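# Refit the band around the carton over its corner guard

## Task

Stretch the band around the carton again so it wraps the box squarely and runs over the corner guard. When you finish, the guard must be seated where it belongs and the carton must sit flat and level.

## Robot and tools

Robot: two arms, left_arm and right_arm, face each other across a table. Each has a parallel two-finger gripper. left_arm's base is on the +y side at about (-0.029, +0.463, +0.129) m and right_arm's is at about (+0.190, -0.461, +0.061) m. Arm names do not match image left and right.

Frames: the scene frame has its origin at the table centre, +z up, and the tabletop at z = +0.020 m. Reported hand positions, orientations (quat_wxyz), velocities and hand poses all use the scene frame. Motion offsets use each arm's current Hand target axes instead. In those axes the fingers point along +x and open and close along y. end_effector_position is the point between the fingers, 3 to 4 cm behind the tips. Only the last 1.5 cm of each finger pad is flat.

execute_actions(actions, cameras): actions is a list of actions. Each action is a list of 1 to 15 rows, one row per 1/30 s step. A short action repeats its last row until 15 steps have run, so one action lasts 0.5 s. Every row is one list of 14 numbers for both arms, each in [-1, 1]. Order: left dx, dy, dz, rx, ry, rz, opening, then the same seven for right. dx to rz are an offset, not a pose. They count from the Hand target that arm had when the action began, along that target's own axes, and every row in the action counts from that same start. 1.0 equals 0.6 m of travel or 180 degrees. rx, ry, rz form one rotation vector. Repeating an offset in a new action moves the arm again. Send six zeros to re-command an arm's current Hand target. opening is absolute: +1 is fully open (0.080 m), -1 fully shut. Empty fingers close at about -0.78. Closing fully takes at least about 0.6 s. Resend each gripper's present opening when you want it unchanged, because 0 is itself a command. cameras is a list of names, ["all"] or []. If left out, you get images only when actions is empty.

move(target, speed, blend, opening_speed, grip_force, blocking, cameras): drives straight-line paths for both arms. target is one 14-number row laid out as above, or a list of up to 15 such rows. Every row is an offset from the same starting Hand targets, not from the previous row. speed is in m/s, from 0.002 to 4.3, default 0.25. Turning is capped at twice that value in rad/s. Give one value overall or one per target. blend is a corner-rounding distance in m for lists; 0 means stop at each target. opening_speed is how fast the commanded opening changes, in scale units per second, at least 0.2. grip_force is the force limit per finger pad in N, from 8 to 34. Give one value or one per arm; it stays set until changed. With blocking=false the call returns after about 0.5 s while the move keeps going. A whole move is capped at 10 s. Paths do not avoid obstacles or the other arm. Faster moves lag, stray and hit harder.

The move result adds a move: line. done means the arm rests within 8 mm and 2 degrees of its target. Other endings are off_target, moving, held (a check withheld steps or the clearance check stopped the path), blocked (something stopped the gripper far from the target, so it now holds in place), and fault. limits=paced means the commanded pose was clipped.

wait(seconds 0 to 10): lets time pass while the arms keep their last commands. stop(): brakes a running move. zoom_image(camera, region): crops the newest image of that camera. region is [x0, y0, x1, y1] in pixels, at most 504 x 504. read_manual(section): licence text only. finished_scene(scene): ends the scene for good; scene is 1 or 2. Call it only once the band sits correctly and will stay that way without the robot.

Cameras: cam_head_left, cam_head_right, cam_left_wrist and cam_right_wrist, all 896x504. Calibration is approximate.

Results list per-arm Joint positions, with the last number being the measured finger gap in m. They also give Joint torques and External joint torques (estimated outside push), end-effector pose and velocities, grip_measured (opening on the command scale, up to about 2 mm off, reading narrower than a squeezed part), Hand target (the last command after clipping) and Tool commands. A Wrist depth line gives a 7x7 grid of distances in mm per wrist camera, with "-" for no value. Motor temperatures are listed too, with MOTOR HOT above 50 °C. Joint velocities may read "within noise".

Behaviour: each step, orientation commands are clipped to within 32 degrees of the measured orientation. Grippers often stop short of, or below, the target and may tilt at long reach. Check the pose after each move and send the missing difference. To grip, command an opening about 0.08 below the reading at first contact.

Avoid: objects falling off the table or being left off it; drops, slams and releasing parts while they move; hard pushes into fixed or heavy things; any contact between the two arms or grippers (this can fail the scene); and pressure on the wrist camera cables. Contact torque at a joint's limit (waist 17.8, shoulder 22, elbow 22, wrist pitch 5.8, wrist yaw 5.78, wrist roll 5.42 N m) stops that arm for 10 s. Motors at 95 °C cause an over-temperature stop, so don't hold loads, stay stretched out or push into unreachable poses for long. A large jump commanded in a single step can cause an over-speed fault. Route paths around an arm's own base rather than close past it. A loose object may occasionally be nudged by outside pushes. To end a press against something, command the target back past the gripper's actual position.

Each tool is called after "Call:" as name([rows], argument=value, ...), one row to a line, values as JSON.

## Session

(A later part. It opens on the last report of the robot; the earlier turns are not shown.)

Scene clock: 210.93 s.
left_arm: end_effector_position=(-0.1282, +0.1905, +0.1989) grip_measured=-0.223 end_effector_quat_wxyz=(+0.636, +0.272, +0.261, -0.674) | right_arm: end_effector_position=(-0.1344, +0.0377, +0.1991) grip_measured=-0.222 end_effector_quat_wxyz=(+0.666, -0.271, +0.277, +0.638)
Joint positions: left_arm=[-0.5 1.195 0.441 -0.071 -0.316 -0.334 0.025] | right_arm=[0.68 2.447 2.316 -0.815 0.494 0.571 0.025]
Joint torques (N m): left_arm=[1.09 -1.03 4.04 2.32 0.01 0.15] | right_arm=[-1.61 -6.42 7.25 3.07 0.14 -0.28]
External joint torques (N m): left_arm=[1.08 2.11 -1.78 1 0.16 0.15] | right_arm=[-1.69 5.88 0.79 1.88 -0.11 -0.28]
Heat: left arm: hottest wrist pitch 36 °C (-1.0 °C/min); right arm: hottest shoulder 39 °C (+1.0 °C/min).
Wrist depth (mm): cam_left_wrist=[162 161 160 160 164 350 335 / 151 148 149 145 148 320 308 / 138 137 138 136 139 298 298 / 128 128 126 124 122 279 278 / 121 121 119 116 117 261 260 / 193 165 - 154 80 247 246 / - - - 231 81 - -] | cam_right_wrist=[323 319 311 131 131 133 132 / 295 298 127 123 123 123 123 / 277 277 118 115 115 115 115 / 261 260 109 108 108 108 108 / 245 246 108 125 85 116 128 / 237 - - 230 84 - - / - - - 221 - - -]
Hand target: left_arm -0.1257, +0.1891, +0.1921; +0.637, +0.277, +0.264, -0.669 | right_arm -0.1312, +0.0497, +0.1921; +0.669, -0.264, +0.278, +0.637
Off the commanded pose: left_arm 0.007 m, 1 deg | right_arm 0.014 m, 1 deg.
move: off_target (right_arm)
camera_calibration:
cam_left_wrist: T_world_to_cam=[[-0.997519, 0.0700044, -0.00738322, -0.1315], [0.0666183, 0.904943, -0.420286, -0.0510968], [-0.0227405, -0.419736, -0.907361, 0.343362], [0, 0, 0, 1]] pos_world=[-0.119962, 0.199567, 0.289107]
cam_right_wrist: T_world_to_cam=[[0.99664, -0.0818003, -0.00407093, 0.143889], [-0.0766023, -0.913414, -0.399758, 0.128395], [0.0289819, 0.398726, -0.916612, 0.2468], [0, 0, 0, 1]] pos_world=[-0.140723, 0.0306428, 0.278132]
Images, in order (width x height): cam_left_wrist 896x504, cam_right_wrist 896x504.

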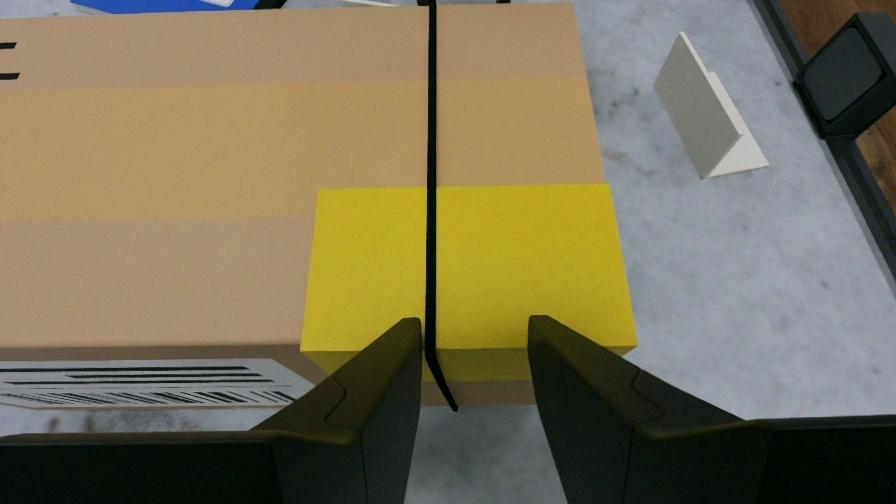

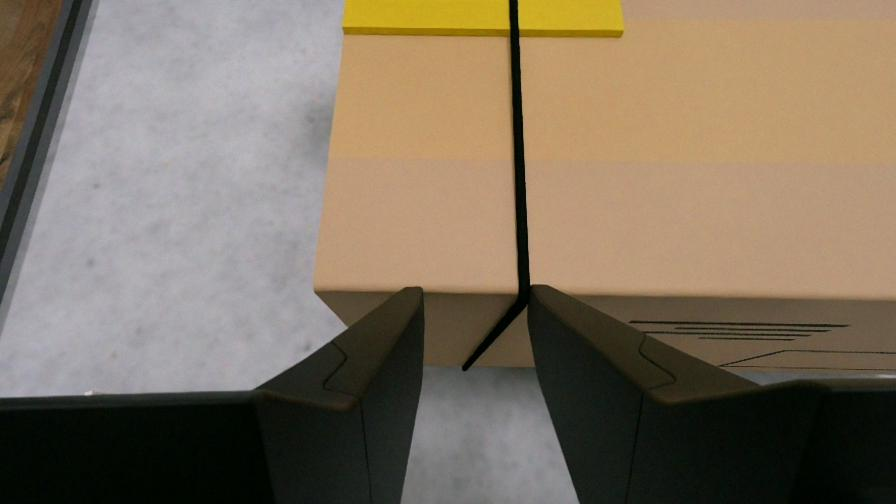

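Call:
move([
  [0.0,0.0,0.0,0,0,0,-0.22, -0.06,-0.002,0.001,0,0,0,-0.22],
  [0.0,0.0,0.0,0,0,0,-0.22, -0.002,-0.002,0.001,0,0,0,-0.22],
], speed=0.06, cameras=["cam_right_wrist","cam_left_wrist"])

Scene clock: 213.30 s.
left_arm: end_effector_position=(-0.1287, +0.1897, +0.1991) grip_measured=-0.223 end_effector_quat_wxyz=(+0.635, +0.269, +0.262, -0.675) | right_arm: end_effector_position=(-0.1322, +0.0454, +0.2054) grip_measured=-0.222 end_effector_quat_wxyz=(+0.668, -0.255, +0.277, +0.642)
Joint positions: left_arm=[-0.499 1.198 0.441 -0.064 -0.313 -0.334 0.025] | right_arm=[0.668 2.447 2.327 -0.791 0.49 0.567 0.025]
Joint torques (N m): left_arm=[0.98 -1.34 4.06 1.87 -0.08 0.15] | right_arm=[-0.69 -6.84 5.97 1.21 0.22 -0.19]
External joint torques (N m): left_arm=[0.97 1.78 -1.66 0.59 0.08 0.15] | right_arm=[-0.6 5.34 -0.47 -0.01 -0.03 -0.19]
Heat: left arm: hottest wrist pitch 36 °C (+0.0 °C/min); right arm: hottest shoulder 39 °C (+2.0 °C/min).
Wrist depth (mm): cam_left_wrist=[162 161 160 160 341 352 339 / 151 148 150 145 151 318 310 / 137 137 139 136 140 300 300 / 128 128 128 124 125 280 279 / 121 121 121 116 117 262 261 / 218 160 - 153 81 248 248 / - - - 231 81 - -] | cam_right_wrist=[1481 341 329 138 140 142 140 / 320 314 136 133 132 131 131 / 293 291 128 123 123 123 121 / 274 273 119 115 115 115 113 / 257 256 87 108 93 107 108 / 248 - - 136 84 - - / - - - 224 - - -]
Hand target: left_arm -0.1257, +0.1892, +0.1921; +0.637, +0.277, +0.264, -0.669 | right_arm -0.1300, +0.0492, +0.1935; +0.670, -0.264, +0.278, +0.637
Off the commanded pose: left_arm 0.008 m, 1 deg | right_arm 0.013 m, 1 deg.
move: off_target (right_arm)
camera_calibration:
cam_left_wrist: T_world_to_cam=[[-0.997493, 0.0706727, -0.0037104, -0.13274], [0.0655956, 0.903609, -0.423305, -0.0495543], [-0.0265634, -0.422487, -0.90598, 0.343014], [0, 0, 0, 1]] pos_world=[-0.120045, 0.199078, 0.289295]
cam_right_wrist: T_world_to_cam=[[0.995701, -0.0884862, -0.027395, 0.147348], [-0.0917877, -0.902721, -0.420321, 0.139857], [0.0124627, 0.421029, -0.906962, 0.244306], [0, 0, 0, 1]] pos_world=[-0.136922, 0.0364306, 0.284398]
Images, in order (width x height): cam_left_wrist 896x504, cam_right_wrist 896x504.

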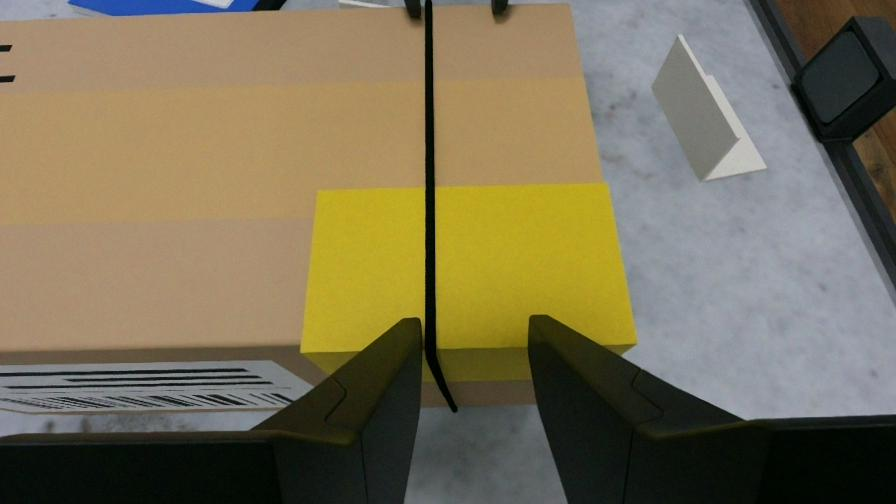

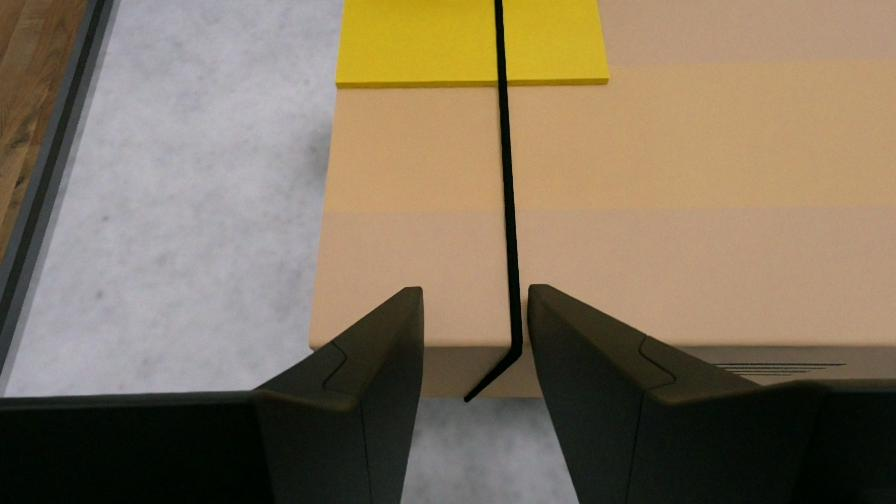

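Call:
move(target=[0,0,0,0,0,0,-0.22,-0.05,0,-0.0108,0,0,0,-0.22], speed=0.12, cameras=["cam_left_wrist","cam_right_wrist"])

Scene clock: 215.13 s.
left_arm: end_effector_position=(-0.1287, +0.1897, +0.1991) grip_measured=-0.223 end_effector_quat_wxyz=(+0.635, +0.269, +0.262, -0.675) | right_arm: end_effector_position=(-0.1328, +0.0245, +0.2004) grip_measured=-0.222 end_effector_quat_wxyz=(+0.667, -0.273, +0.277, +0.635)
Joint positions: left_arm=[-0.499 1.198 0.441 -0.064 -0.313 -0.334 0.025] | right_arm=[0.695 2.391 2.226 -0.797 0.507 0.589 0.025]
Joint torques (N m): left_arm=[1 -1.34 4.05 1.87 -0.08 0.15] | right_arm=[-0.12 -11.11 4.5 1.37 0.34 0.19]
External joint torques (N m): left_arm=[1.01 1.77 -1.66 0.59 0.06 0.15] | right_arm=[-0.19 0.92 -1.98 0.21 0.07 0.19]
Heat: left arm: hottest wrist pitch 36 °C (+0.0 °C/min); right arm: hottest shoulder 39 °C (+2.0 °C/min).
Wrist depth (mm): cam_left_wrist=[162 162 160 160 341 352 344 / 151 148 149 145 151 322 310 / 138 137 136 136 140 300 299 / 128 127 126 124 124 279 278 / 121 121 119 116 115 262 261 / 218 160 - 153 80 248 248 / - - - 231 81 - -] | cam_right_wrist=[319 317 136 132 133 133 134 / 291 294 125 122 124 124 124 / 275 276 115 115 116 116 117 / 258 259 110 111 111 112 112 / 243 244 87 164 85 185 184 / 232 - - 230 84 - - / - - - 220 - - -]
Hand target: left_arm -0.1257, +0.1892, +0.1921; +0.637, +0.277, +0.264, -0.669 | right_arm -0.1312, +0.0235, +0.2101; +0.670, -0.264, +0.278, +0.637
Off the commanded pose: left_arm 0.008 m, 1 deg | right_arm 0.010 m, 1 deg.
move: off_target (right_arm)
camera_calibration:
cam_left_wrist: T_world_to_cam=[[-0.997493, 0.0706727, -0.0037104, -0.13274], [0.0655956, 0.903609, -0.423305, -0.0495543], [-0.0265634, -0.422487, -0.90598, 0.343014], [0, 0, 0, 1]] pos_world=[-0.120045, 0.199078, 0.289295]
cam_right_wrist: T_world_to_cam=[[0.996207, -0.0869801, 0.00248436, 0.140059], [-0.078894, -0.914902, -0.395892, 0.115929], [0.0367076, 0.394194, -0.918294, 0.254703], [0, 0, 0, 1]] pos_world=[-0.139732, 0.0178434, 0.279439]
Images, in order (width x height): cam_left_wrist 896x504, cam_right_wrist 896x504.

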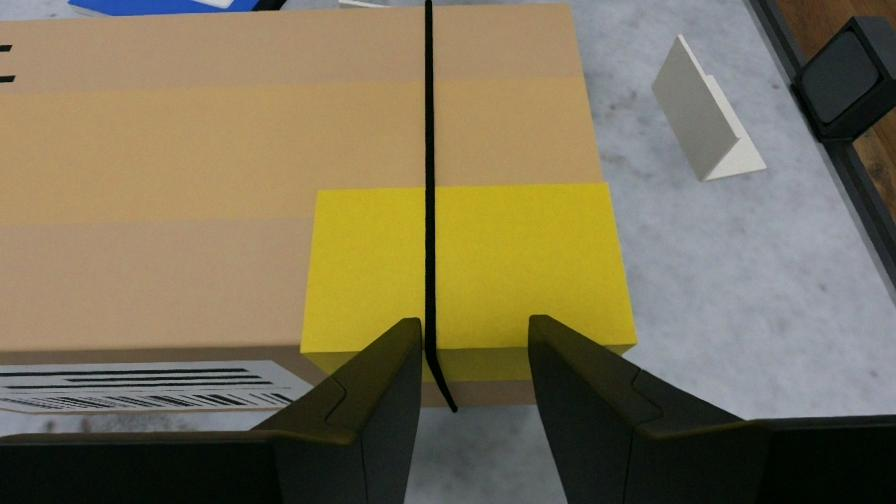

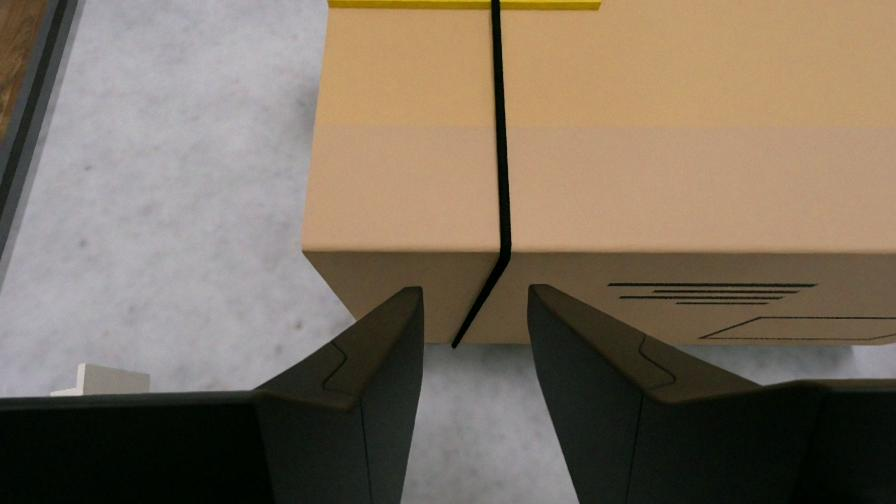

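Call:
move(target=[0,0,0,0,0,0,-0.22,0,0,0.0075,0,0,0,-0.22], speed=0.12)

Scene clock: 216.27 s.
left_arm: end_effector_position=(-0.1287, +0.1897, +0.1991) grip_measured=-0.223 end_effector_quat_wxyz=(+0.635, +0.269, +0.262, -0.675) | right_arm: end_effector_position=(-0.1319, +0.0248, +0.2048) grip_measured=-0.222 end_effector_quat_wxyz=(+0.668, -0.273, +0.277, +0.634)
Joint positions: left_arm=[-0.499 1.198 0.441 -0.064 -0.313 -0.334 0.025] | right_arm=[0.694 2.391 2.244 -0.814 0.507 0.589 0.025]
Joint torques (N m): left_arm=[0.99 -1.34 4.06 1.87 -0.08 0.16] | right_arm=[-0.46 -9.75 6.44 1.12 0.27 0]
External joint torques (N m): left_arm=[1 1.79 -1.7 0.58 0.06 0.15] | right_arm=[-0.46 2.08 0.07 -0.03 0.01 0]
Heat: left arm: hottest wrist pitch 36 °C (+0.0 °C/min); right arm: hottest shoulder 40 °C (+3.0 °C/min).
Wrist depth (mm): cam_left_wrist=[162 161 160 160 339 351 344 / 151 148 150 145 151 324 309 / 138 137 137 138 140 299 299 / 128 127 126 123 122 280 279 / 121 121 119 116 117 262 260 / 218 160 - 153 80 248 248 / - - - 231 81 - -] | cam_right_wrist=[320 321 140 136 139 139 139 / 299 298 130 129 129 130 130 / 279 283 121 120 120 121 121 / 263 263 116 116 116 117 117 / 248 248 80 161 85 184 211 / 240 - - 234 84 - - / - - - 224 - - -]
Hand target: left_arm -0.1257, +0.1892, +0.1921; +0.637, +0.277, +0.264, -0.669 | right_arm -0.1310, +0.0267, +0.2133; +0.670, -0.264, +0.278, +0.636
Off the commanded pose: left_arm 0.008 m, 1 deg | right_arm 0.009 m, 1 deg.
move: off_target (right_arm)

Call:
move(target=[0,0,0,0,0,0,-0.22,0.037,0,0,0,0,0,-0.22], speed=0.1, cameras=["cam_right_wrist"])

Scene clock: 217.47 s.
left_arm: end_effector_position=(-0.1287, +0.1897, +0.1991) grip_measured=-0.223 end_effector_quat_wxyz=(+0.635, +0.269, +0.262, -0.675) | right_arm: end_effector_position=(-0.1297, +0.0396, +0.2054) grip_measured=-0.222 end_effector_quat_wxyz=(+0.670, -0.259, +0.278, +0.638)
Joint positions: left_arm=[-0.499 1.198 0.441 -0.064 -0.313 -0.334 0.025] | right_arm=[0.672 2.421 2.286 -0.79 0.496 0.575 0.025]
Joint torques (N m): left_arm=[0.99 -1.33 4.06 1.87 -0.08 0.15] | right_arm=[-0.28 -7.23 6.23 1.38 0.2 -0.15]
External joint torques (N m): left_arm=[0.99 1.82 -1.76 0.55 0.07 0.15] | right_arm=[-0.39 5.04 -0.31 0.15 -0.05 -0.15]
Heat: left arm: hottest wrist pitch 36 °C (+0.0 °C/min); right arm: hottest shoulder 40 °C (+3.0 °C/min).
Wrist depth (mm): cam_left_wrist=[162 161 160 160 341 352 308 / 151 148 150 145 151 327 308 / 138 137 137 136 140 299 299 / 128 128 126 124 125 281 278 / 121 121 119 116 116 262 261 / 219 160 - 153 81 249 248 / - - - 231 81 - -] | cam_right_wrist=[342 335 326 137 139 141 139 / 311 310 133 131 131 131 130 / 289 289 124 123 122 122 121 / 271 270 115 114 114 114 113 / 253 253 87 110 85 112 112 / 246 - - 221 83 - - / - - - 225 - - -]
Hand target: left_arm -0.1257, +0.1892, +0.1921; +0.637, +0.277, +0.264, -0.669 | right_arm -0.1303, +0.0423, +0.1976; +0.670, -0.264, +0.278, +0.636
Off the commanded pose: left_arm 0.008 m, 1 deg | right_arm 0.008 m, 1 deg.
move: done
camera_calibration:
cam_right_wrist: T_world_to_cam=[[0.995416, -0.0935471, -0.0199164, 0.142898], [-0.0933809, -0.905533, -0.413873, 0.133391], [0.0206816, 0.413835, -0.910117, 0.248711], [0, 0, 0, 1]] pos_world=[-0.134931, 0.0312324, 0.284409]
Images, in order (width x height): cam_right_wrist 896x504.

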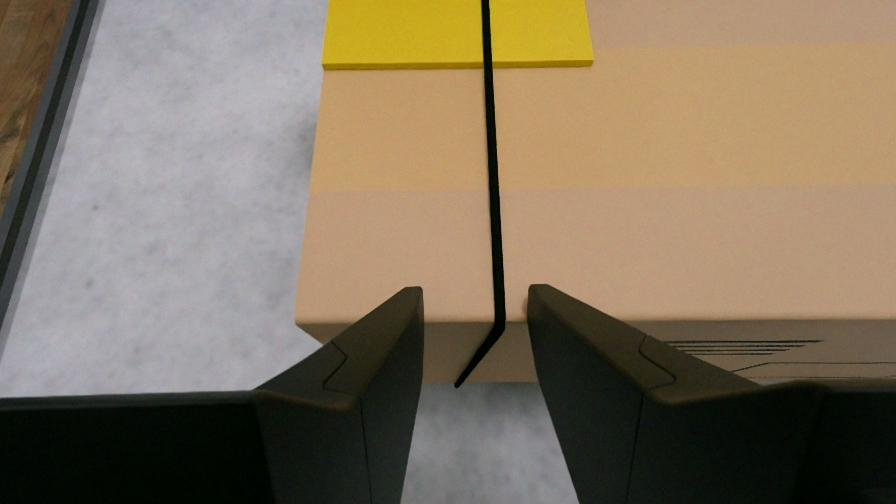

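Call:
move(target=[0,0,0,0,0,0,-0.22,0.012,0,-0.0067,0,0,0,-0.22], speed=0.08, cameras=["cam_right_wrist"])

Scene clock: 218.73 s.
left_arm: end_effector_position=(-0.1287, +0.1897, +0.1991) grip_measured=-0.223 end_effector_quat_wxyz=(+0.635, +0.269, +0.262, -0.675) | right_arm: end_effector_position=(-0.1320, +0.0429, +0.2057) grip_measured=-0.222 end_effector_quat_wxyz=(+0.670, -0.250, +0.277, +0.642)
Joint positions: left_arm=[-0.499 1.198 0.441 -0.064 -0.313 -0.334 0.025] | right_arm=[0.671 2.426 2.285 -0.764 0.495 0.573 0.025]
Joint torques (N m): left_arm=[1 -1.33 4.06 1.87 -0.08 0.15] | right_arm=[-0.47 -6.91 4.31 1.56 0.17 -0.18]
External joint torques (N m): left_arm=[0.97 1.78 -1.66 0.59 0.07 0.15] | right_arm=[-0.37 5.09 -2.08 0.35 -0.08 -0.18]
Heat: left arm: hottest wrist pitch 36 °C (+0.0 °C/min); right arm: hottest shoulder 40 °C (+3.0 °C/min).
Wrist depth (mm): cam_left_wrist=[162 161 160 160 339 351 339 / 151 148 149 145 151 318 308 / 138 137 137 136 139 295 300 / 128 127 126 124 124 280 279 / 121 121 119 116 117 261 261 / 218 160 - 153 81 248 248 / - - - 230 81 - -] | cam_right_wrist=[1517 344 332 142 141 143 140 / 323 317 136 134 132 131 132 / 295 295 128 123 123 123 121 / 276 275 119 116 115 114 114 / 259 259 80 108 85 109 109 / 249 - - 160 84 - - / - - - 225 - - -]
Hand target: left_arm -0.1257, +0.1892, +0.1921; +0.637, +0.277, +0.264, -0.669 | right_arm -0.1301, +0.0446, +0.1895; +0.670, -0.264, +0.278, +0.636
Off the commanded pose: left_arm 0.008 m, 1 deg | right_arm 0.016 m, 2 deg.
move: off_target (right_arm)
camera_calibration:
cam_right_wrist: T_world_to_cam=[[0.995227, -0.0918455, -0.0329648, 0.148116], [-0.0971162, -0.899272, -0.426472, 0.138099], [0.00952521, 0.427638, -0.9039, 0.244285], [0, 0, 0, 1]] pos_world=[-0.136325, 0.0333267, 0.284588]
Images, in order (width x height): cam_right_wrist 896x504.

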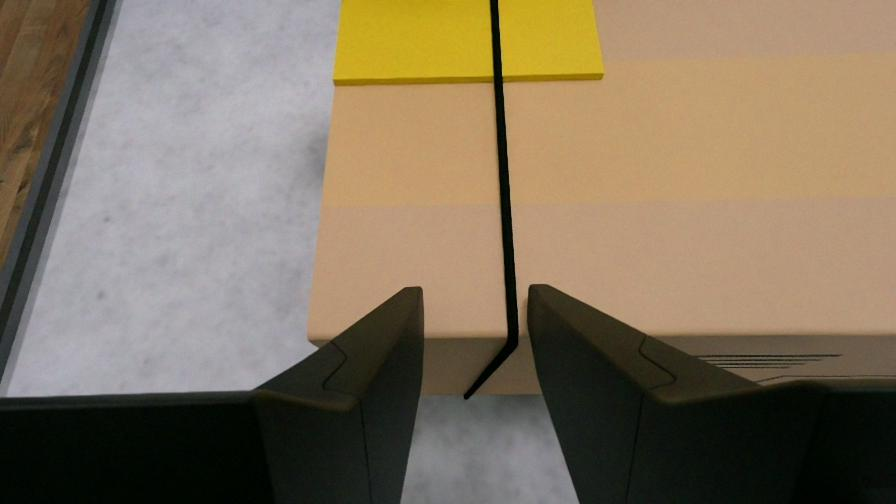

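Call:
move([
  [0,0,0,0,0,0,-0.22,-0.05,0,0,0,0,0,-0.22],
  [0,0,0,0,0,0,-0.22,-0.006,0,0,0,0,0,-0.22],
], speed=0.1, cameras=["cam_right_wrist"])

Scene clock: 221.23 s.
left_arm: end_effector_position=(-0.1287, +0.1897, +0.1991) grip_measured=-0.223 end_effector_quat_wxyz=(+0.635, +0.269, +0.262, -0.675) | right_arm: end_effector_position=(-0.1312, +0.0386, +0.2031) grip_measured=-0.222 end_effector_quat_wxyz=(+0.669, -0.256, +0.277, +0.640)
Joint positions: left_arm=[-0.499 1.198 0.441 -0.064 -0.313 -0.334 0.025] | right_arm=[0.675 2.413 2.258 -0.764 0.496 0.575 0.025]
Joint torques (N m): left_arm=[1 -1.33 4.06 1.87 -0.08 0.15] | right_arm=[-0.56 -6.65 6.26 1.32 0.19 -0.17]
External joint torques (N m): left_arm=[0.99 1.78 -1.66 0.58 0.07 0.15] | right_arm=[-0.63 5.5 -0.25 0.1 -0.06 -0.17]
Heat: left arm: hottest wrist pitch 37 °C (+1.0 °C/min); right arm: hottest shoulder 40 °C (+4.1 °C/min).
Wrist depth (mm): cam_left_wrist=[162 161 160 160 340 351 338 / 151 148 150 145 151 322 310 / 138 137 137 137 139 300 299 / 128 127 126 122 124 280 279 / 121 121 119 116 117 262 261 / 217 160 - 153 80 249 248 / - - - 230 81 - -] | cam_right_wrist=[347 336 142 137 137 139 137 / 317 310 135 130 130 129 128 / 289 289 123 121 120 120 119 / 272 270 115 113 113 112 111 / 254 255 80 109 85 117 117 / 244 - - 231 84 - - / - - - 224 - - -]
Hand target: left_arm -0.1257, +0.1892, +0.1921; +0.637, +0.277, +0.264, -0.669 | right_arm -0.1303, +0.0420, +0.1922; +0.669, -0.264, +0.278, +0.637
Off the commanded pose: left_arm 0.008 m, 1 deg | right_arm 0.012 m, 1 deg.
move: off_target (right_arm)
camera_calibration:
cam_right_wrist: T_world_to_cam=[[0.995569, -0.0906994, -0.024828, 0.14523], [-0.0927543, -0.903704, -0.41799, 0.132206], [0.0154743, 0.41844, -0.908112, 0.245713], [0, 0, 0, 1]] pos_world=[-0.136126, 0.0298311, 0.282002]
Images, in order (width x height): cam_right_wrist 896x504.

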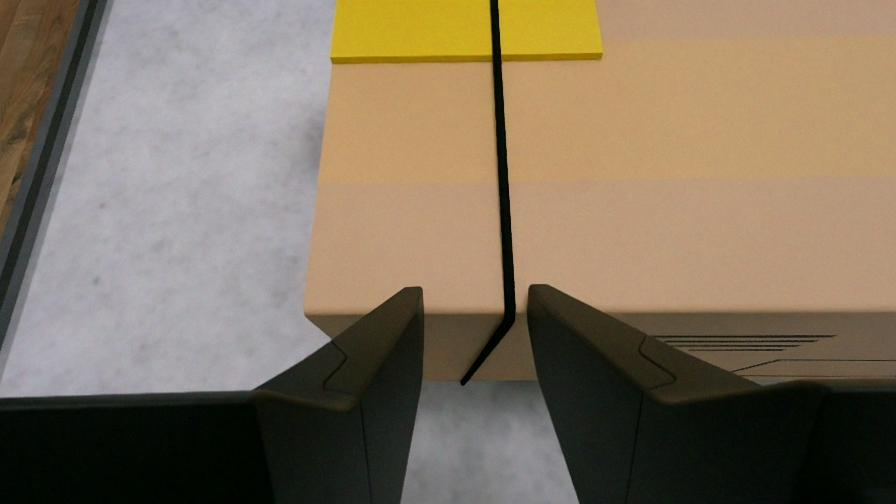

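Call:
move(target=[0,0,0,0,0,0,-0.22,0.01,0,-0.005,0,0,0,-0.22], speed=0.06, cameras=["cam_right_wrist"])

Scene clock: 222.13 s.
left_arm: end_effector_position=(-0.1287, +0.1897, +0.1991) grip_measured=-0.223 end_effector_quat_wxyz=(+0.635, +0.269, +0.262, -0.675) | right_arm: end_effector_position=(-0.1313, +0.0391, +0.2026) grip_measured=-0.222 end_effector_quat_wxyz=(+0.669, -0.256, +0.276, +0.641)
Joint positions: left_arm=[-0.499 1.198 0.441 -0.064 -0.313 -0.334 0.025] | right_arm=[0.675 2.414 2.258 -0.76 0.498 0.574 0.025]
Joint torques (N m): left_arm=[0.99 -1.34 4.06 1.87 -0.08 0.15] | right_arm=[-0.74 -6.41 4.68 2.6 0.1 -0.2]
External joint torques (N m): left_arm=[1 1.81 -1.75 0.55 0.07 0.15] | right_arm=[-0.47 5.87 -1.9 1.36 -0.16 -0.2]
Heat: left arm: hottest wrist pitch 37 °C (+1.0 °C/min); right arm: hottest shoulder 40 °C (+4.1 °C/min).
Wrist depth (mm): cam_left_wrist=[162 161 160 160 340 353 307 / 149 148 150 145 151 322 312 / 137 137 137 136 140 296 299 / 128 127 126 124 124 280 279 / 121 121 119 116 117 261 262 / 218 160 - 153 81 248 248 / - - - 230 81 - -] | cam_right_wrist=[348 337 143 137 137 138 138 / 318 312 135 130 129 129 128 / 290 289 123 121 120 119 119 / 271 269 115 113 113 112 112 / 254 253 80 107 85 115 115 / 244 - - 231 84 - - / - - - 222 - - -]
Hand target: left_arm -0.1257, +0.1892, +0.1921; +0.637, +0.277, +0.264, -0.669 | right_arm -0.1302, +0.0441, +0.1858; +0.670, -0.264, +0.277, +0.636
Off the commanded pose: left_arm 0.008 m, 1 deg | right_arm 0.017 m, 1 deg.
move: off_target (right_arm)
camera_calibration:
cam_right_wrist: T_world_to_cam=[[0.995606, -0.0904694, -0.0241837, 0.145263], [-0.0922397, -0.902803, -0.420047, 0.132912], [0.0161682, 0.420431, -0.90718, 0.244998], [0, 0, 0, 1]] pos_world=[-0.136326, 0.0301303, 0.281599]
Images, in order (width x height): cam_right_wrist 896x504.

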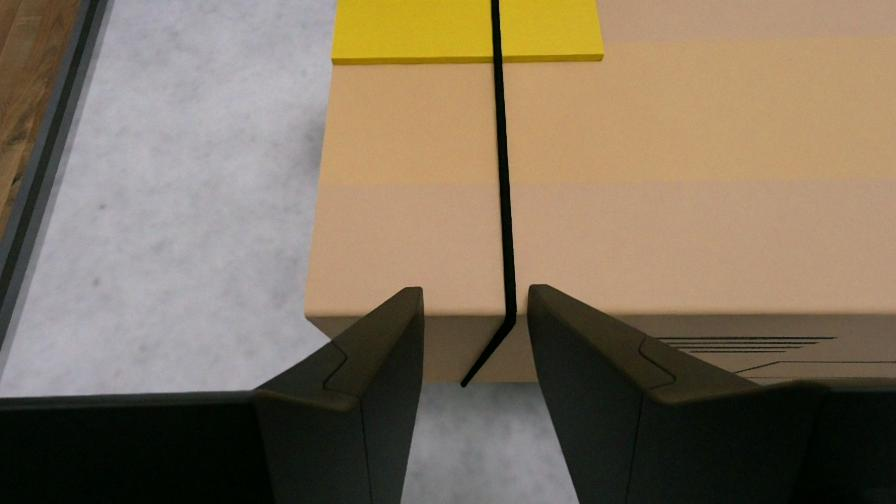

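Call:
move(target=[0,0,0,0,0,0,-0.74,0,0,0,0,0,0,-0.74], speed=0.06, opening_speed=0.7, cameras=["cam_left_wrist","cam_right_wrist"])

Scene clock: 223.53 s.
left_arm: end_effector_position=(-0.1227, +0.1861, +0.1998) grip_measured=-0.734 end_effector_quat_wxyz=(+0.647, +0.265, +0.259, -0.667) | right_arm: end_effector_position=(-0.1283, +0.0416, +0.2035) grip_measured=-0.733 end_effector_quat_wxyz=(+0.673, -0.253, +0.274, +0.638)
Joint positions: left_arm=[-0.482 1.203 0.441 -0.053 -0.329 -0.334 0.002] | right_arm=[0.67 2.414 2.258 -0.756 0.505 0.573 0.002]
Joint torques (N m): left_arm=[-0.53 -1.97 4.05 1.18 0.49 0.13] | right_arm=[-0.34 -6.34 4.69 2.33 -0.11 -0.14]
External joint torques (N m): left_arm=[-0.53 1.16 -1.68 -0.12 0.64 0.12] | right_arm=[-0.35 5.89 -1.86 1.1 -0.36 -0.14]
Heat: left arm: hottest wrist pitch 37 °C (+1.0 °C/min); right arm: hottest shoulder 40 °C (+4.0 °C/min).
Wrist depth (mm): cam_left_wrist=[167 165 164 162 165 354 367 / 153 151 151 149 148 325 313 / 141 140 139 138 139 298 298 / 131 128 129 126 124 280 278 / 122 122 119 114 117 258 261 / 218 176 147 82 - 246 246 / - - - 87 - - -] | cam_right_wrist=[354 342 144 139 141 144 142 / 321 316 136 134 133 132 132 / 294 292 126 124 123 123 122 / 273 272 116 116 115 115 114 / 257 256 110 95 109 115 110 / 247 246 - - - - - / - - - - - - -]
Hand target: left_arm -0.1257, +0.1892, +0.1921; +0.636, +0.277, +0.264, -0.669 | right_arm -0.1301, +0.0441, +0.1858; +0.670, -0.264, +0.278, +0.636
Off the commanded pose: left_arm 0.009 m, 2 deg | right_arm 0.018 m, 1 deg.
move: off_target (left_arm, right_arm)
camera_calibration:
cam_left_wrist: T_world_to_cam=[[-0.998964, 0.0438029, -0.0123008, -0.119957], [0.0448119, 0.900517, -0.432506, -0.0465264], [-0.00786798, -0.432609, -0.901547, 0.345613], [0, 0, 0, 1]] pos_world=[-0.115029, 0.196668, 0.289988]
cam_right_wrist: T_world_to_cam=[[0.994818, -0.09915, -0.0225052, 0.142485], [-0.0992523, -0.899047, -0.426455, 0.136046], [0.0220498, 0.426479, -0.904229, 0.244593], [0, 0, 0, 1]] pos_world=[-0.133637, 0.0321252, 0.282392]
Images, in order (width x height): cam_left_wrist 896x504, cam_right_wrist 896x504.

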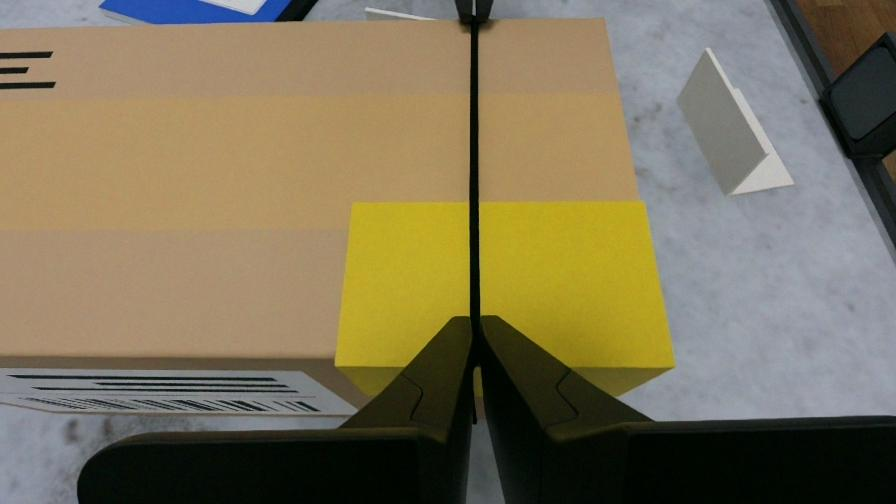

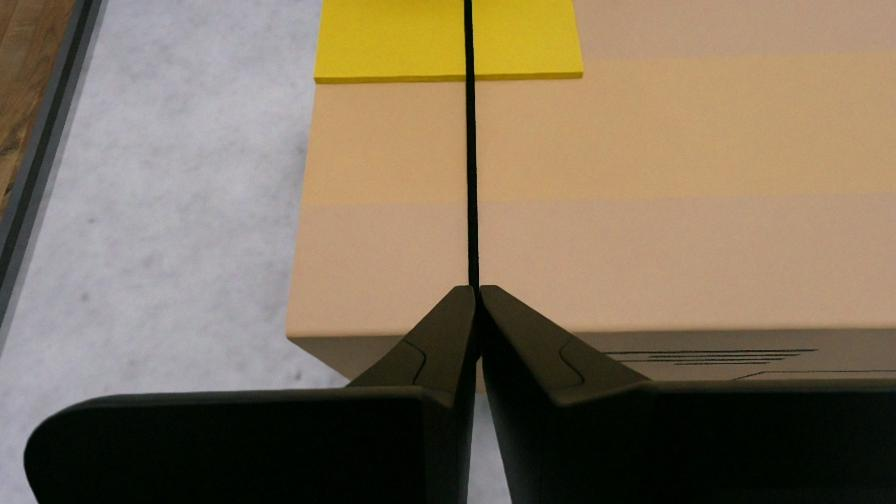

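Call:
move(target=[-0.0125,-0.005,0,0,0,0,-0.78,-0.026,0,0,0,0,0,-0.78], speed=0.04, opening_speed=0.7, cameras=["cam_left_wrist","cam_right_wrist"])

Scene clock: 225.27 s.
left_arm: end_effector_position=(-0.1268, +0.1917, +0.1996) grip_measured=-0.771 end_effector_quat_wxyz=(+0.641, +0.273, +0.261, -0.668) | right_arm: end_effector_position=(-0.1282, +0.0392, +0.2029) grip_measured=-0.761 end_effector_quat_wxyz=(+0.674, -0.254, +0.274, +0.637)
Joint positions: left_arm=[-0.508 1.191 0.444 -0.086 -0.335 -0.345 0] | right_arm=[0.674 2.407 2.244 -0.755 0.51 0.577 0.001]
Joint torques (N m): left_arm=[-0.66 -4.27 4.47 0.42 0.07 -0.18] | right_arm=[0.54 -9.51 3.42 0.73 0.02 0.18]
External joint torques (N m): left_arm=[-0.65 -1.22 -1.26 -0.86 0.23 -0.18] | right_arm=[0.65 2.63 -3.1 -0.48 -0.25 0.17]
Heat: left arm: hottest wrist pitch 37 °C (+1.0 °C/min); right arm: hottest shoulder 40 °C (+4.0 °C/min).
Wrist depth (mm): cam_left_wrist=[165 164 161 162 164 347 339 / 152 150 149 147 148 322 309 / 140 139 138 136 137 296 295 / 130 128 127 123 122 278 276 / 123 123 120 117 116 260 259 / 210 210 177 75 133 244 245 / - - - - - - -] | cam_right_wrist=[351 343 140 140 142 143 142 / 318 315 136 133 133 132 132 / 293 291 124 124 123 123 122 / 274 271 116 115 115 115 114 / 256 256 110 95 109 124 111 / 247 244 - - - - - / - - - - - - -]
Hand target: left_arm -0.1284, +0.1946, +0.1974; +0.636, +0.277, +0.264, -0.669 | right_arm -0.1307, +0.0330, +0.1968; +0.670, -0.264, +0.278, +0.636
Off the commanded pose: left_arm 0.004 m, 1 deg | right_arm 0.009 m, 1 deg.
move: off_target (right_arm)
camera_calibration:
cam_left_wrist: T_world_to_cam=[[-0.998258, 0.056811, -0.0159269, -0.126011], [0.0582473, 0.905895, -0.419477, -0.0534537], [-0.00940282, -0.419674, -0.907626, 0.346235], [0, 0, 0, 1]] pos_world=[-0.119422, 0.200888, 0.289823]
cam_right_wrist: T_world_to_cam=[[0.994689, -0.101164, -0.018983, 0.141505], [-0.0996041, -0.899534, -0.425345, 0.133405], [0.0259539, 0.424976, -0.904832, 0.245642], [0, 0, 0, 1]] pos_world=[-0.133841, 0.0299253, 0.281695]
Images, in order (width x height): cam_left_wrist 896x504, cam_right_wrist 896x504.

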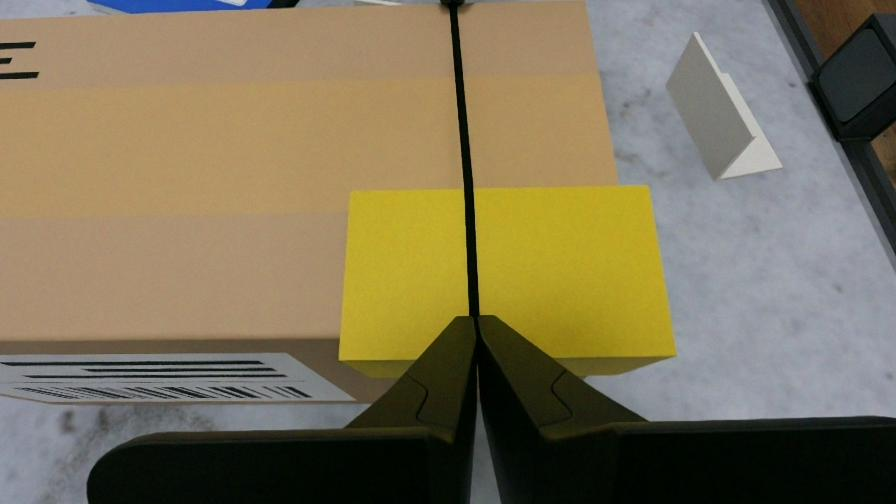

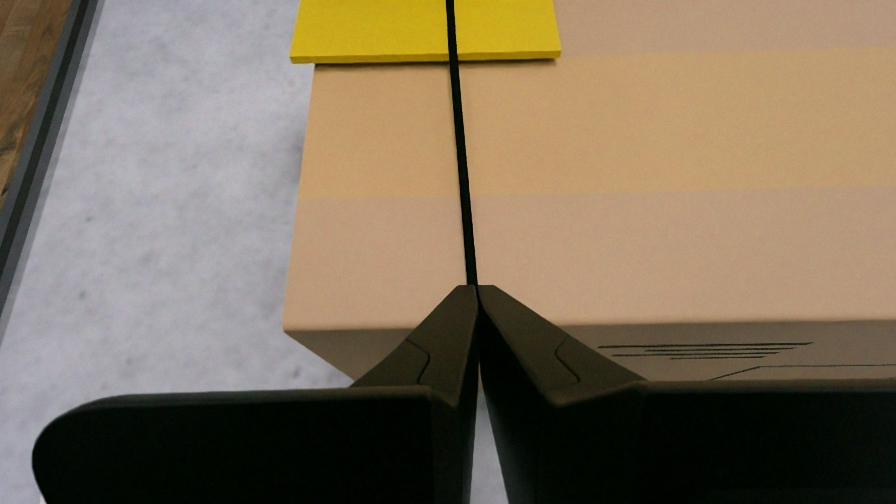

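Call:
move(target=[0,0,0,0,0,0,-0.5,0,0,0,0,0,0,-0.5], speed=0.04, opening_speed=0.7, cameras=["cam_left_wrist","cam_right_wrist"])

Scene clock: 226.63 s.
left_arm: end_effector_position=(-0.1262, +0.1921, +0.1994) grip_measured=-0.505 end_effector_quat_wxyz=(+0.642, +0.274, +0.260, -0.667) | right_arm: end_effector_position=(-0.1302, +0.0366, +0.2005) grip_measured=-0.505 end_effector_quat_wxyz=(+0.672, -0.259, +0.274, +0.637)
Joint positions: left_arm=[-0.508 1.19 0.444 -0.09 -0.338 -0.346 0.012] | right_arm=[0.679 2.407 2.239 -0.757 0.51 0.577 0.012]
Joint torques (N m): left_arm=[-0.6 -4.07 4.48 0.68 0.18 -0.16] | right_arm=[0.12 -9.56 3.91 0.92 0.02 0.17]
External joint torques (N m): left_arm=[-0.58 -0.95 -1.38 -0.63 0.34 -0.17] | right_arm=[0.22 2.66 -2.64 -0.3 -0.24 0.17]
Heat: left arm: hottest wrist pitch 36 °C (+0.0 °C/min); right arm: hottest shoulder 40 °C (+4.0 °C/min).
Wrist depth (mm): cam_left_wrist=[165 163 161 161 161 348 338 / 151 149 149 145 146 318 307 / 140 139 138 136 135 292 294 / 130 128 128 124 122 277 275 / 123 123 123 104 115 256 258 / 221 219 - 76 80 247 245 / - - - 231 - - -] | cam_right_wrist=[337 333 135 135 136 138 138 / 309 307 130 128 128 128 128 / 287 286 120 119 119 119 118 / 268 267 112 111 113 111 111 / 250 251 108 87 85 125 125 / 242 241 - - 75 - - / - - - 221 69 - -]
Hand target: left_arm -0.1285, +0.1946, +0.1974; +0.636, +0.277, +0.264, -0.669 | right_arm -0.1306, +0.0331, +0.1968; +0.670, -0.264, +0.277, +0.636
Off the commanded pose: left_arm 0.004 m, 1 deg | right_arm 0.005 m, 1 deg.
move: done
camera_calibration:
cam_left_wrist: T_world_to_cam=[[-0.99833, 0.0546359, -0.0187648, -0.124494], [0.0574749, 0.906682, -0.417881, -0.0544908], [-0.00581754, -0.418261, -0.908308, 0.346619], [0, 0, 0, 1]] pos_world=[-0.119138, 0.201185, 0.289731]
cam_right_wrist: T_world_to_cam=[[0.9953, -0.0959307, -0.013227, 0.141754], [-0.0925891, -0.902691, -0.420209, 0.129885], [0.0283711, 0.419459, -0.907331, 0.24583], [0, 0, 0, 1]] pos_world=[-0.136037, 0.0277292, 0.279503]
Images, in order (width x height): cam_left_wrist 896x504, cam_right_wrist 896x504.

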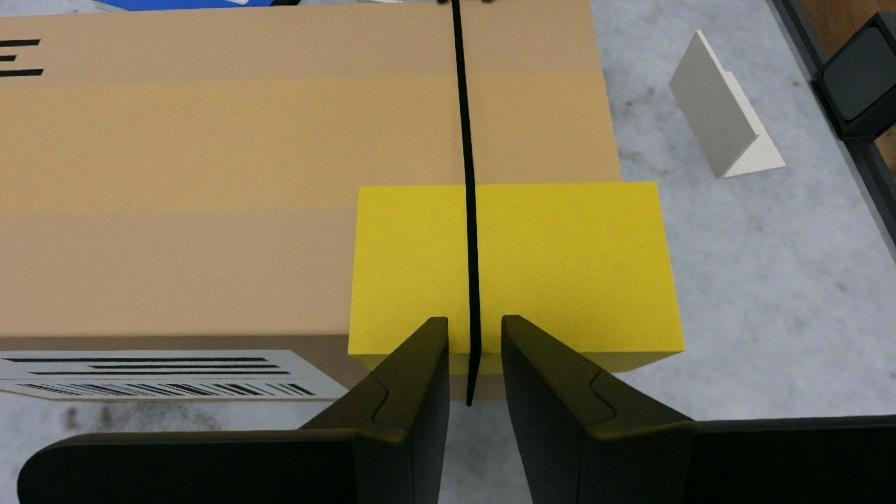

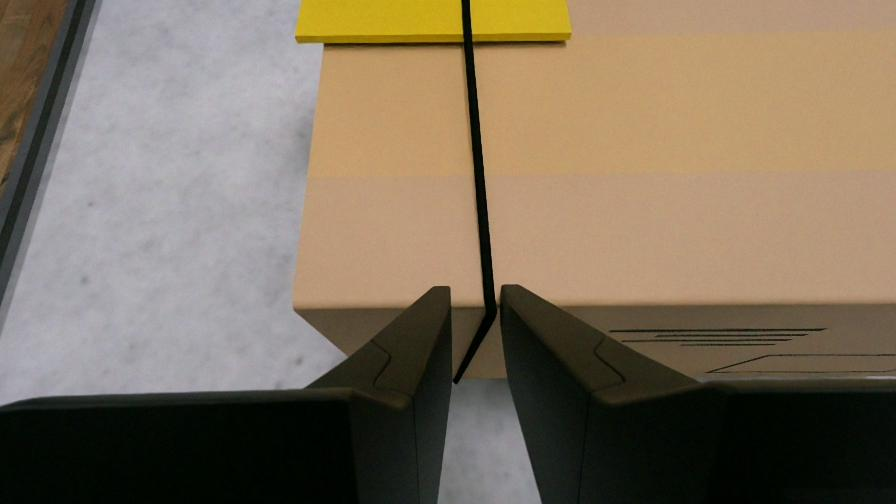

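Call:
move(target=[-0.15,0,0,0,0,0,-0.5,-0.14,0,0,0,0,0,-0.5], speed=0.12, cameras=["cam_left_wrist","cam_right_wrist"])

Scene clock: 228.07 s.
left_arm: end_effector_position=(-0.1237, +0.2600, +0.2533) grip_measured=-0.503 end_effector_quat_wxyz=(+0.634, +0.290, +0.265, -0.666) | right_arm: end_effector_position=(-0.1361, -0.0244, +0.2493) grip_measured=-0.504 end_effector_quat_wxyz=(+0.668, -0.271, +0.277, +0.636)
Joint positions: left_arm=[-0.731 0.831 0.55 -0.659 -0.464 -0.529 0.012] | right_arm=[0.769 2.236 2.159 -0.914 0.549 0.659 0.012]
Joint torques (N m): left_arm=[-0.25 -3.27 6.7 0.99 -0.41 -0.19] | right_arm=[-0.11 -9.95 4.41 1.07 0.36 0.19]
External joint torques (N m): left_arm=[-0.23 -1.92 0.46 -0.17 -0.17 -0.19] | right_arm=[-0.11 0.94 -1.87 -0.04 0.07 0.18]
Heat: left arm: hottest wrist pitch 36 °C (+0.0 °C/min); right arm: hottest shoulder 41 °C (+5.1 °C/min).
Wrist depth (mm): cam_left_wrist=[240 235 231 226 399 399 1384 / 221 218 214 214 371 369 1322 / 205 203 200 192 199 348 1212 / 236 239 242 245 324 330 327 / 330 320 317 312 313 309 305 / 308 307 - 76 80 294 290 / - - - - - - -] | cam_right_wrist=[1517 386 380 200 201 201 202 / 1375 356 359 186 187 187 187 / 1283 334 331 179 179 180 180 / 322 313 314 242 242 241 240 / 296 295 299 87 85 300 301 / 282 - - - 75 - - / - - - - 70 - -]
Hand target: left_arm -0.1252, +0.2581, +0.2611; +0.636, +0.277, +0.264, -0.669 | right_arm -0.1337, -0.0261, +0.2562; +0.670, -0.264, +0.277, +0.636
Off the commanded pose: left_arm 0.008 m, 2 deg | right_arm 0.008 m, 1 deg.
move: done
camera_calibration:
cam_left_wrist: T_world_to_cam=[[-0.997185, 0.0692374, -0.0287675, -0.125762], [0.0749745, 0.918439, -0.388393, -0.102001], [-0.000470131, -0.389456, -0.921045, 0.420437], [0, 0, 0, 1]] pos_world=[-0.117563, 0.266131, 0.344007]
cam_right_wrist: T_world_to_cam=[[0.996196, -0.0871327, -0.00146901, 0.139829], [-0.0804381, -0.912909, -0.400159, 0.0911932], [0.0335258, 0.398754, -0.916445, 0.318225], [0, 0, 0, 1]] pos_world=[-0.14263, -0.0314588, 0.328333]
Images, in order (width x height): cam_left_wrist 896x504, cam_right_wrist 896x504.

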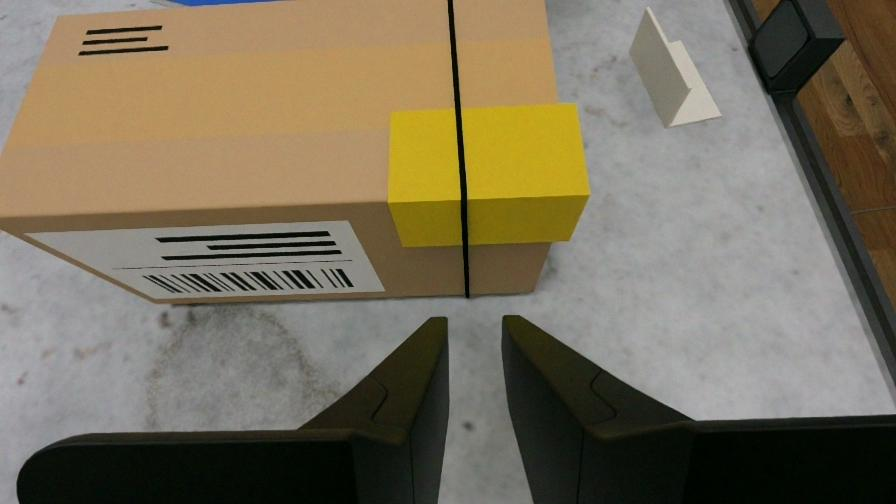

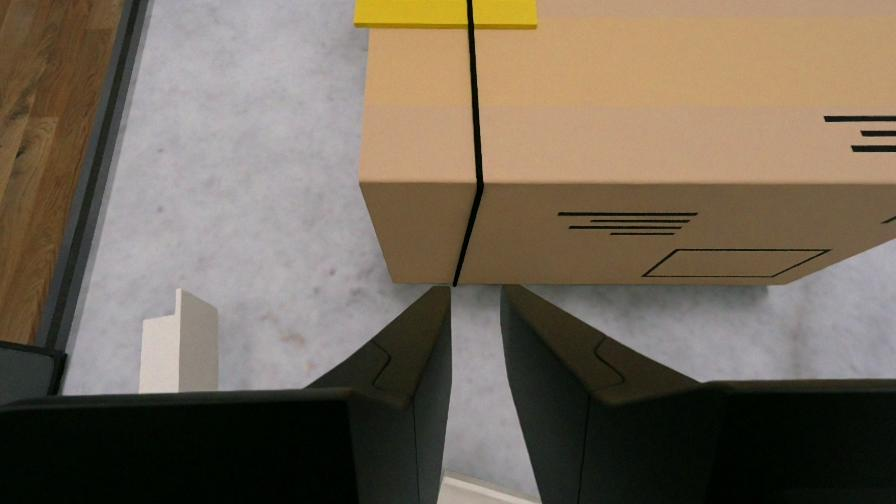

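Call:
move([
  [0,-0.158,0.004,0,0,0.122,-0.78,0,0,0,0,0,0,-0.5],
  [0.245,-0.142,0.004,0,0,0.122,-0.78,0,0,0,0,0,0,-0.5],
], speed=0.18, cameras=["cam_left_wrist","cam_right_wrist"])

Scene clock: 232.10 s.
left_arm: end_effector_position=(-0.2173, +0.1564, +0.1631) grip_measured=-0.774 end_effector_quat_wxyz=(+0.753, +0.316, +0.209, -0.538) | right_arm: end_effector_position=(-0.1361, -0.0244, +0.2493) grip_measured=-0.504 end_effector_quat_wxyz=(+0.668, -0.271, +0.277, +0.636)
Joint positions: left_arm=[-0.851 1.871 0.956 -0.376 -0.821 -0.858 0] | right_arm=[0.769 2.236 2.159 -0.914 0.549 0.659 0.012]
Joint torques (N m): left_arm=[0.16 -6.64 3.34 0.69 -0.46 0.12] | right_arm=[-0.07 -10.01 4.41 1.08 0.39 0.18]
External joint torques (N m): left_arm=[0.12 0.21 -1.33 0.02 -0.01 0.13] | right_arm=[-0.18 1.02 -1.97 -0.06 0.11 0.18]
Heat: left arm: hottest wrist pitch 36 °C (+1.0 °C/min); right arm: hottest shoulder 41 °C (+6.1 °C/min).
Wrist depth (mm): cam_left_wrist=[160 144 123 147 285 262 237 / 140 127 115 167 262 245 219 / 126 112 107 176 245 227 206 / 108 101 113 182 228 212 196 / - 92 110 156 213 199 185 / - 87 107 75 195 188 176 / - - - - - - -] | cam_right_wrist=[1498 387 220 200 201 202 202 / 1375 360 359 186 187 187 187 / 1283 336 332 178 179 180 180 / 321 314 315 242 241 242 240 / 295 293 300 86 85 299 300 / 282 281 - - 75 - - / - - - - 70 - -]
Hand target: left_arm -0.2157, +0.1570, +0.1589; +0.752, +0.323, +0.207, -0.536 | right_arm -0.1337, -0.0261, +0.2562; +0.670, -0.264, +0.277, +0.636
Off the commanded pose: left_arm 0.005 m, 1 deg | right_arm 0.008 m, 1 deg.
move: done
camera_calibration:
cam_left_wrist: T_world_to_cam=[[-0.941971, -0.206015, -0.265044, -0.120957], [-0.0765244, 0.900532, -0.428002, -0.0585031], [0.326855, -0.382883, -0.864041, 0.357771], [0, 0, 0, 1]] pos_world=[-0.235354, 0.16475, 0.252031]
cam_right_wrist: T_world_to_cam=[[0.996196, -0.0871327, -0.00146901, 0.139829], [-0.0804381, -0.912909, -0.400159, 0.0911932], [0.0335258, 0.398754, -0.916445, 0.318225], [0, 0, 0, 1]] pos_world=[-0.14263, -0.0314588, 0.328333]
Images, in order (width x height): cam_left_wrist 896x504, cam_right_wrist 896x504.

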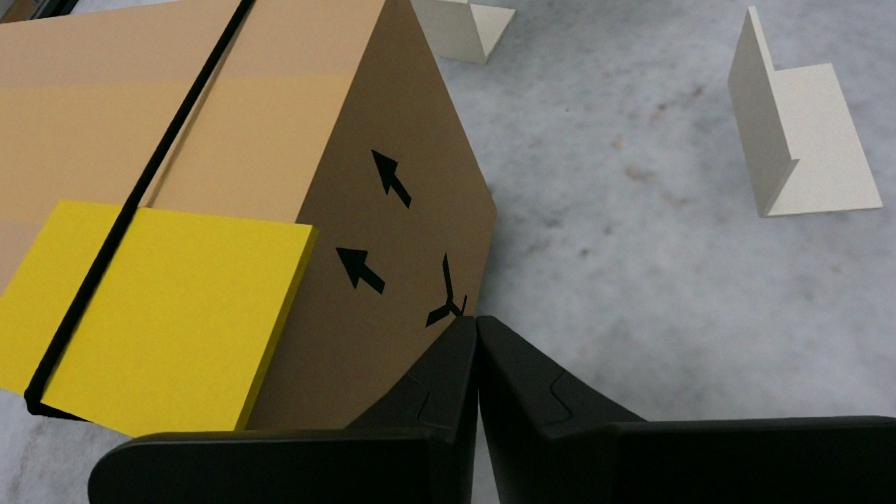

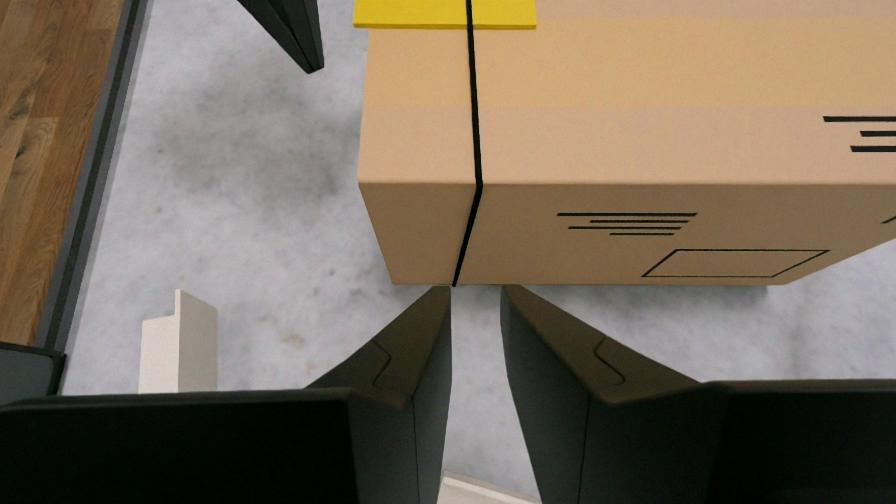

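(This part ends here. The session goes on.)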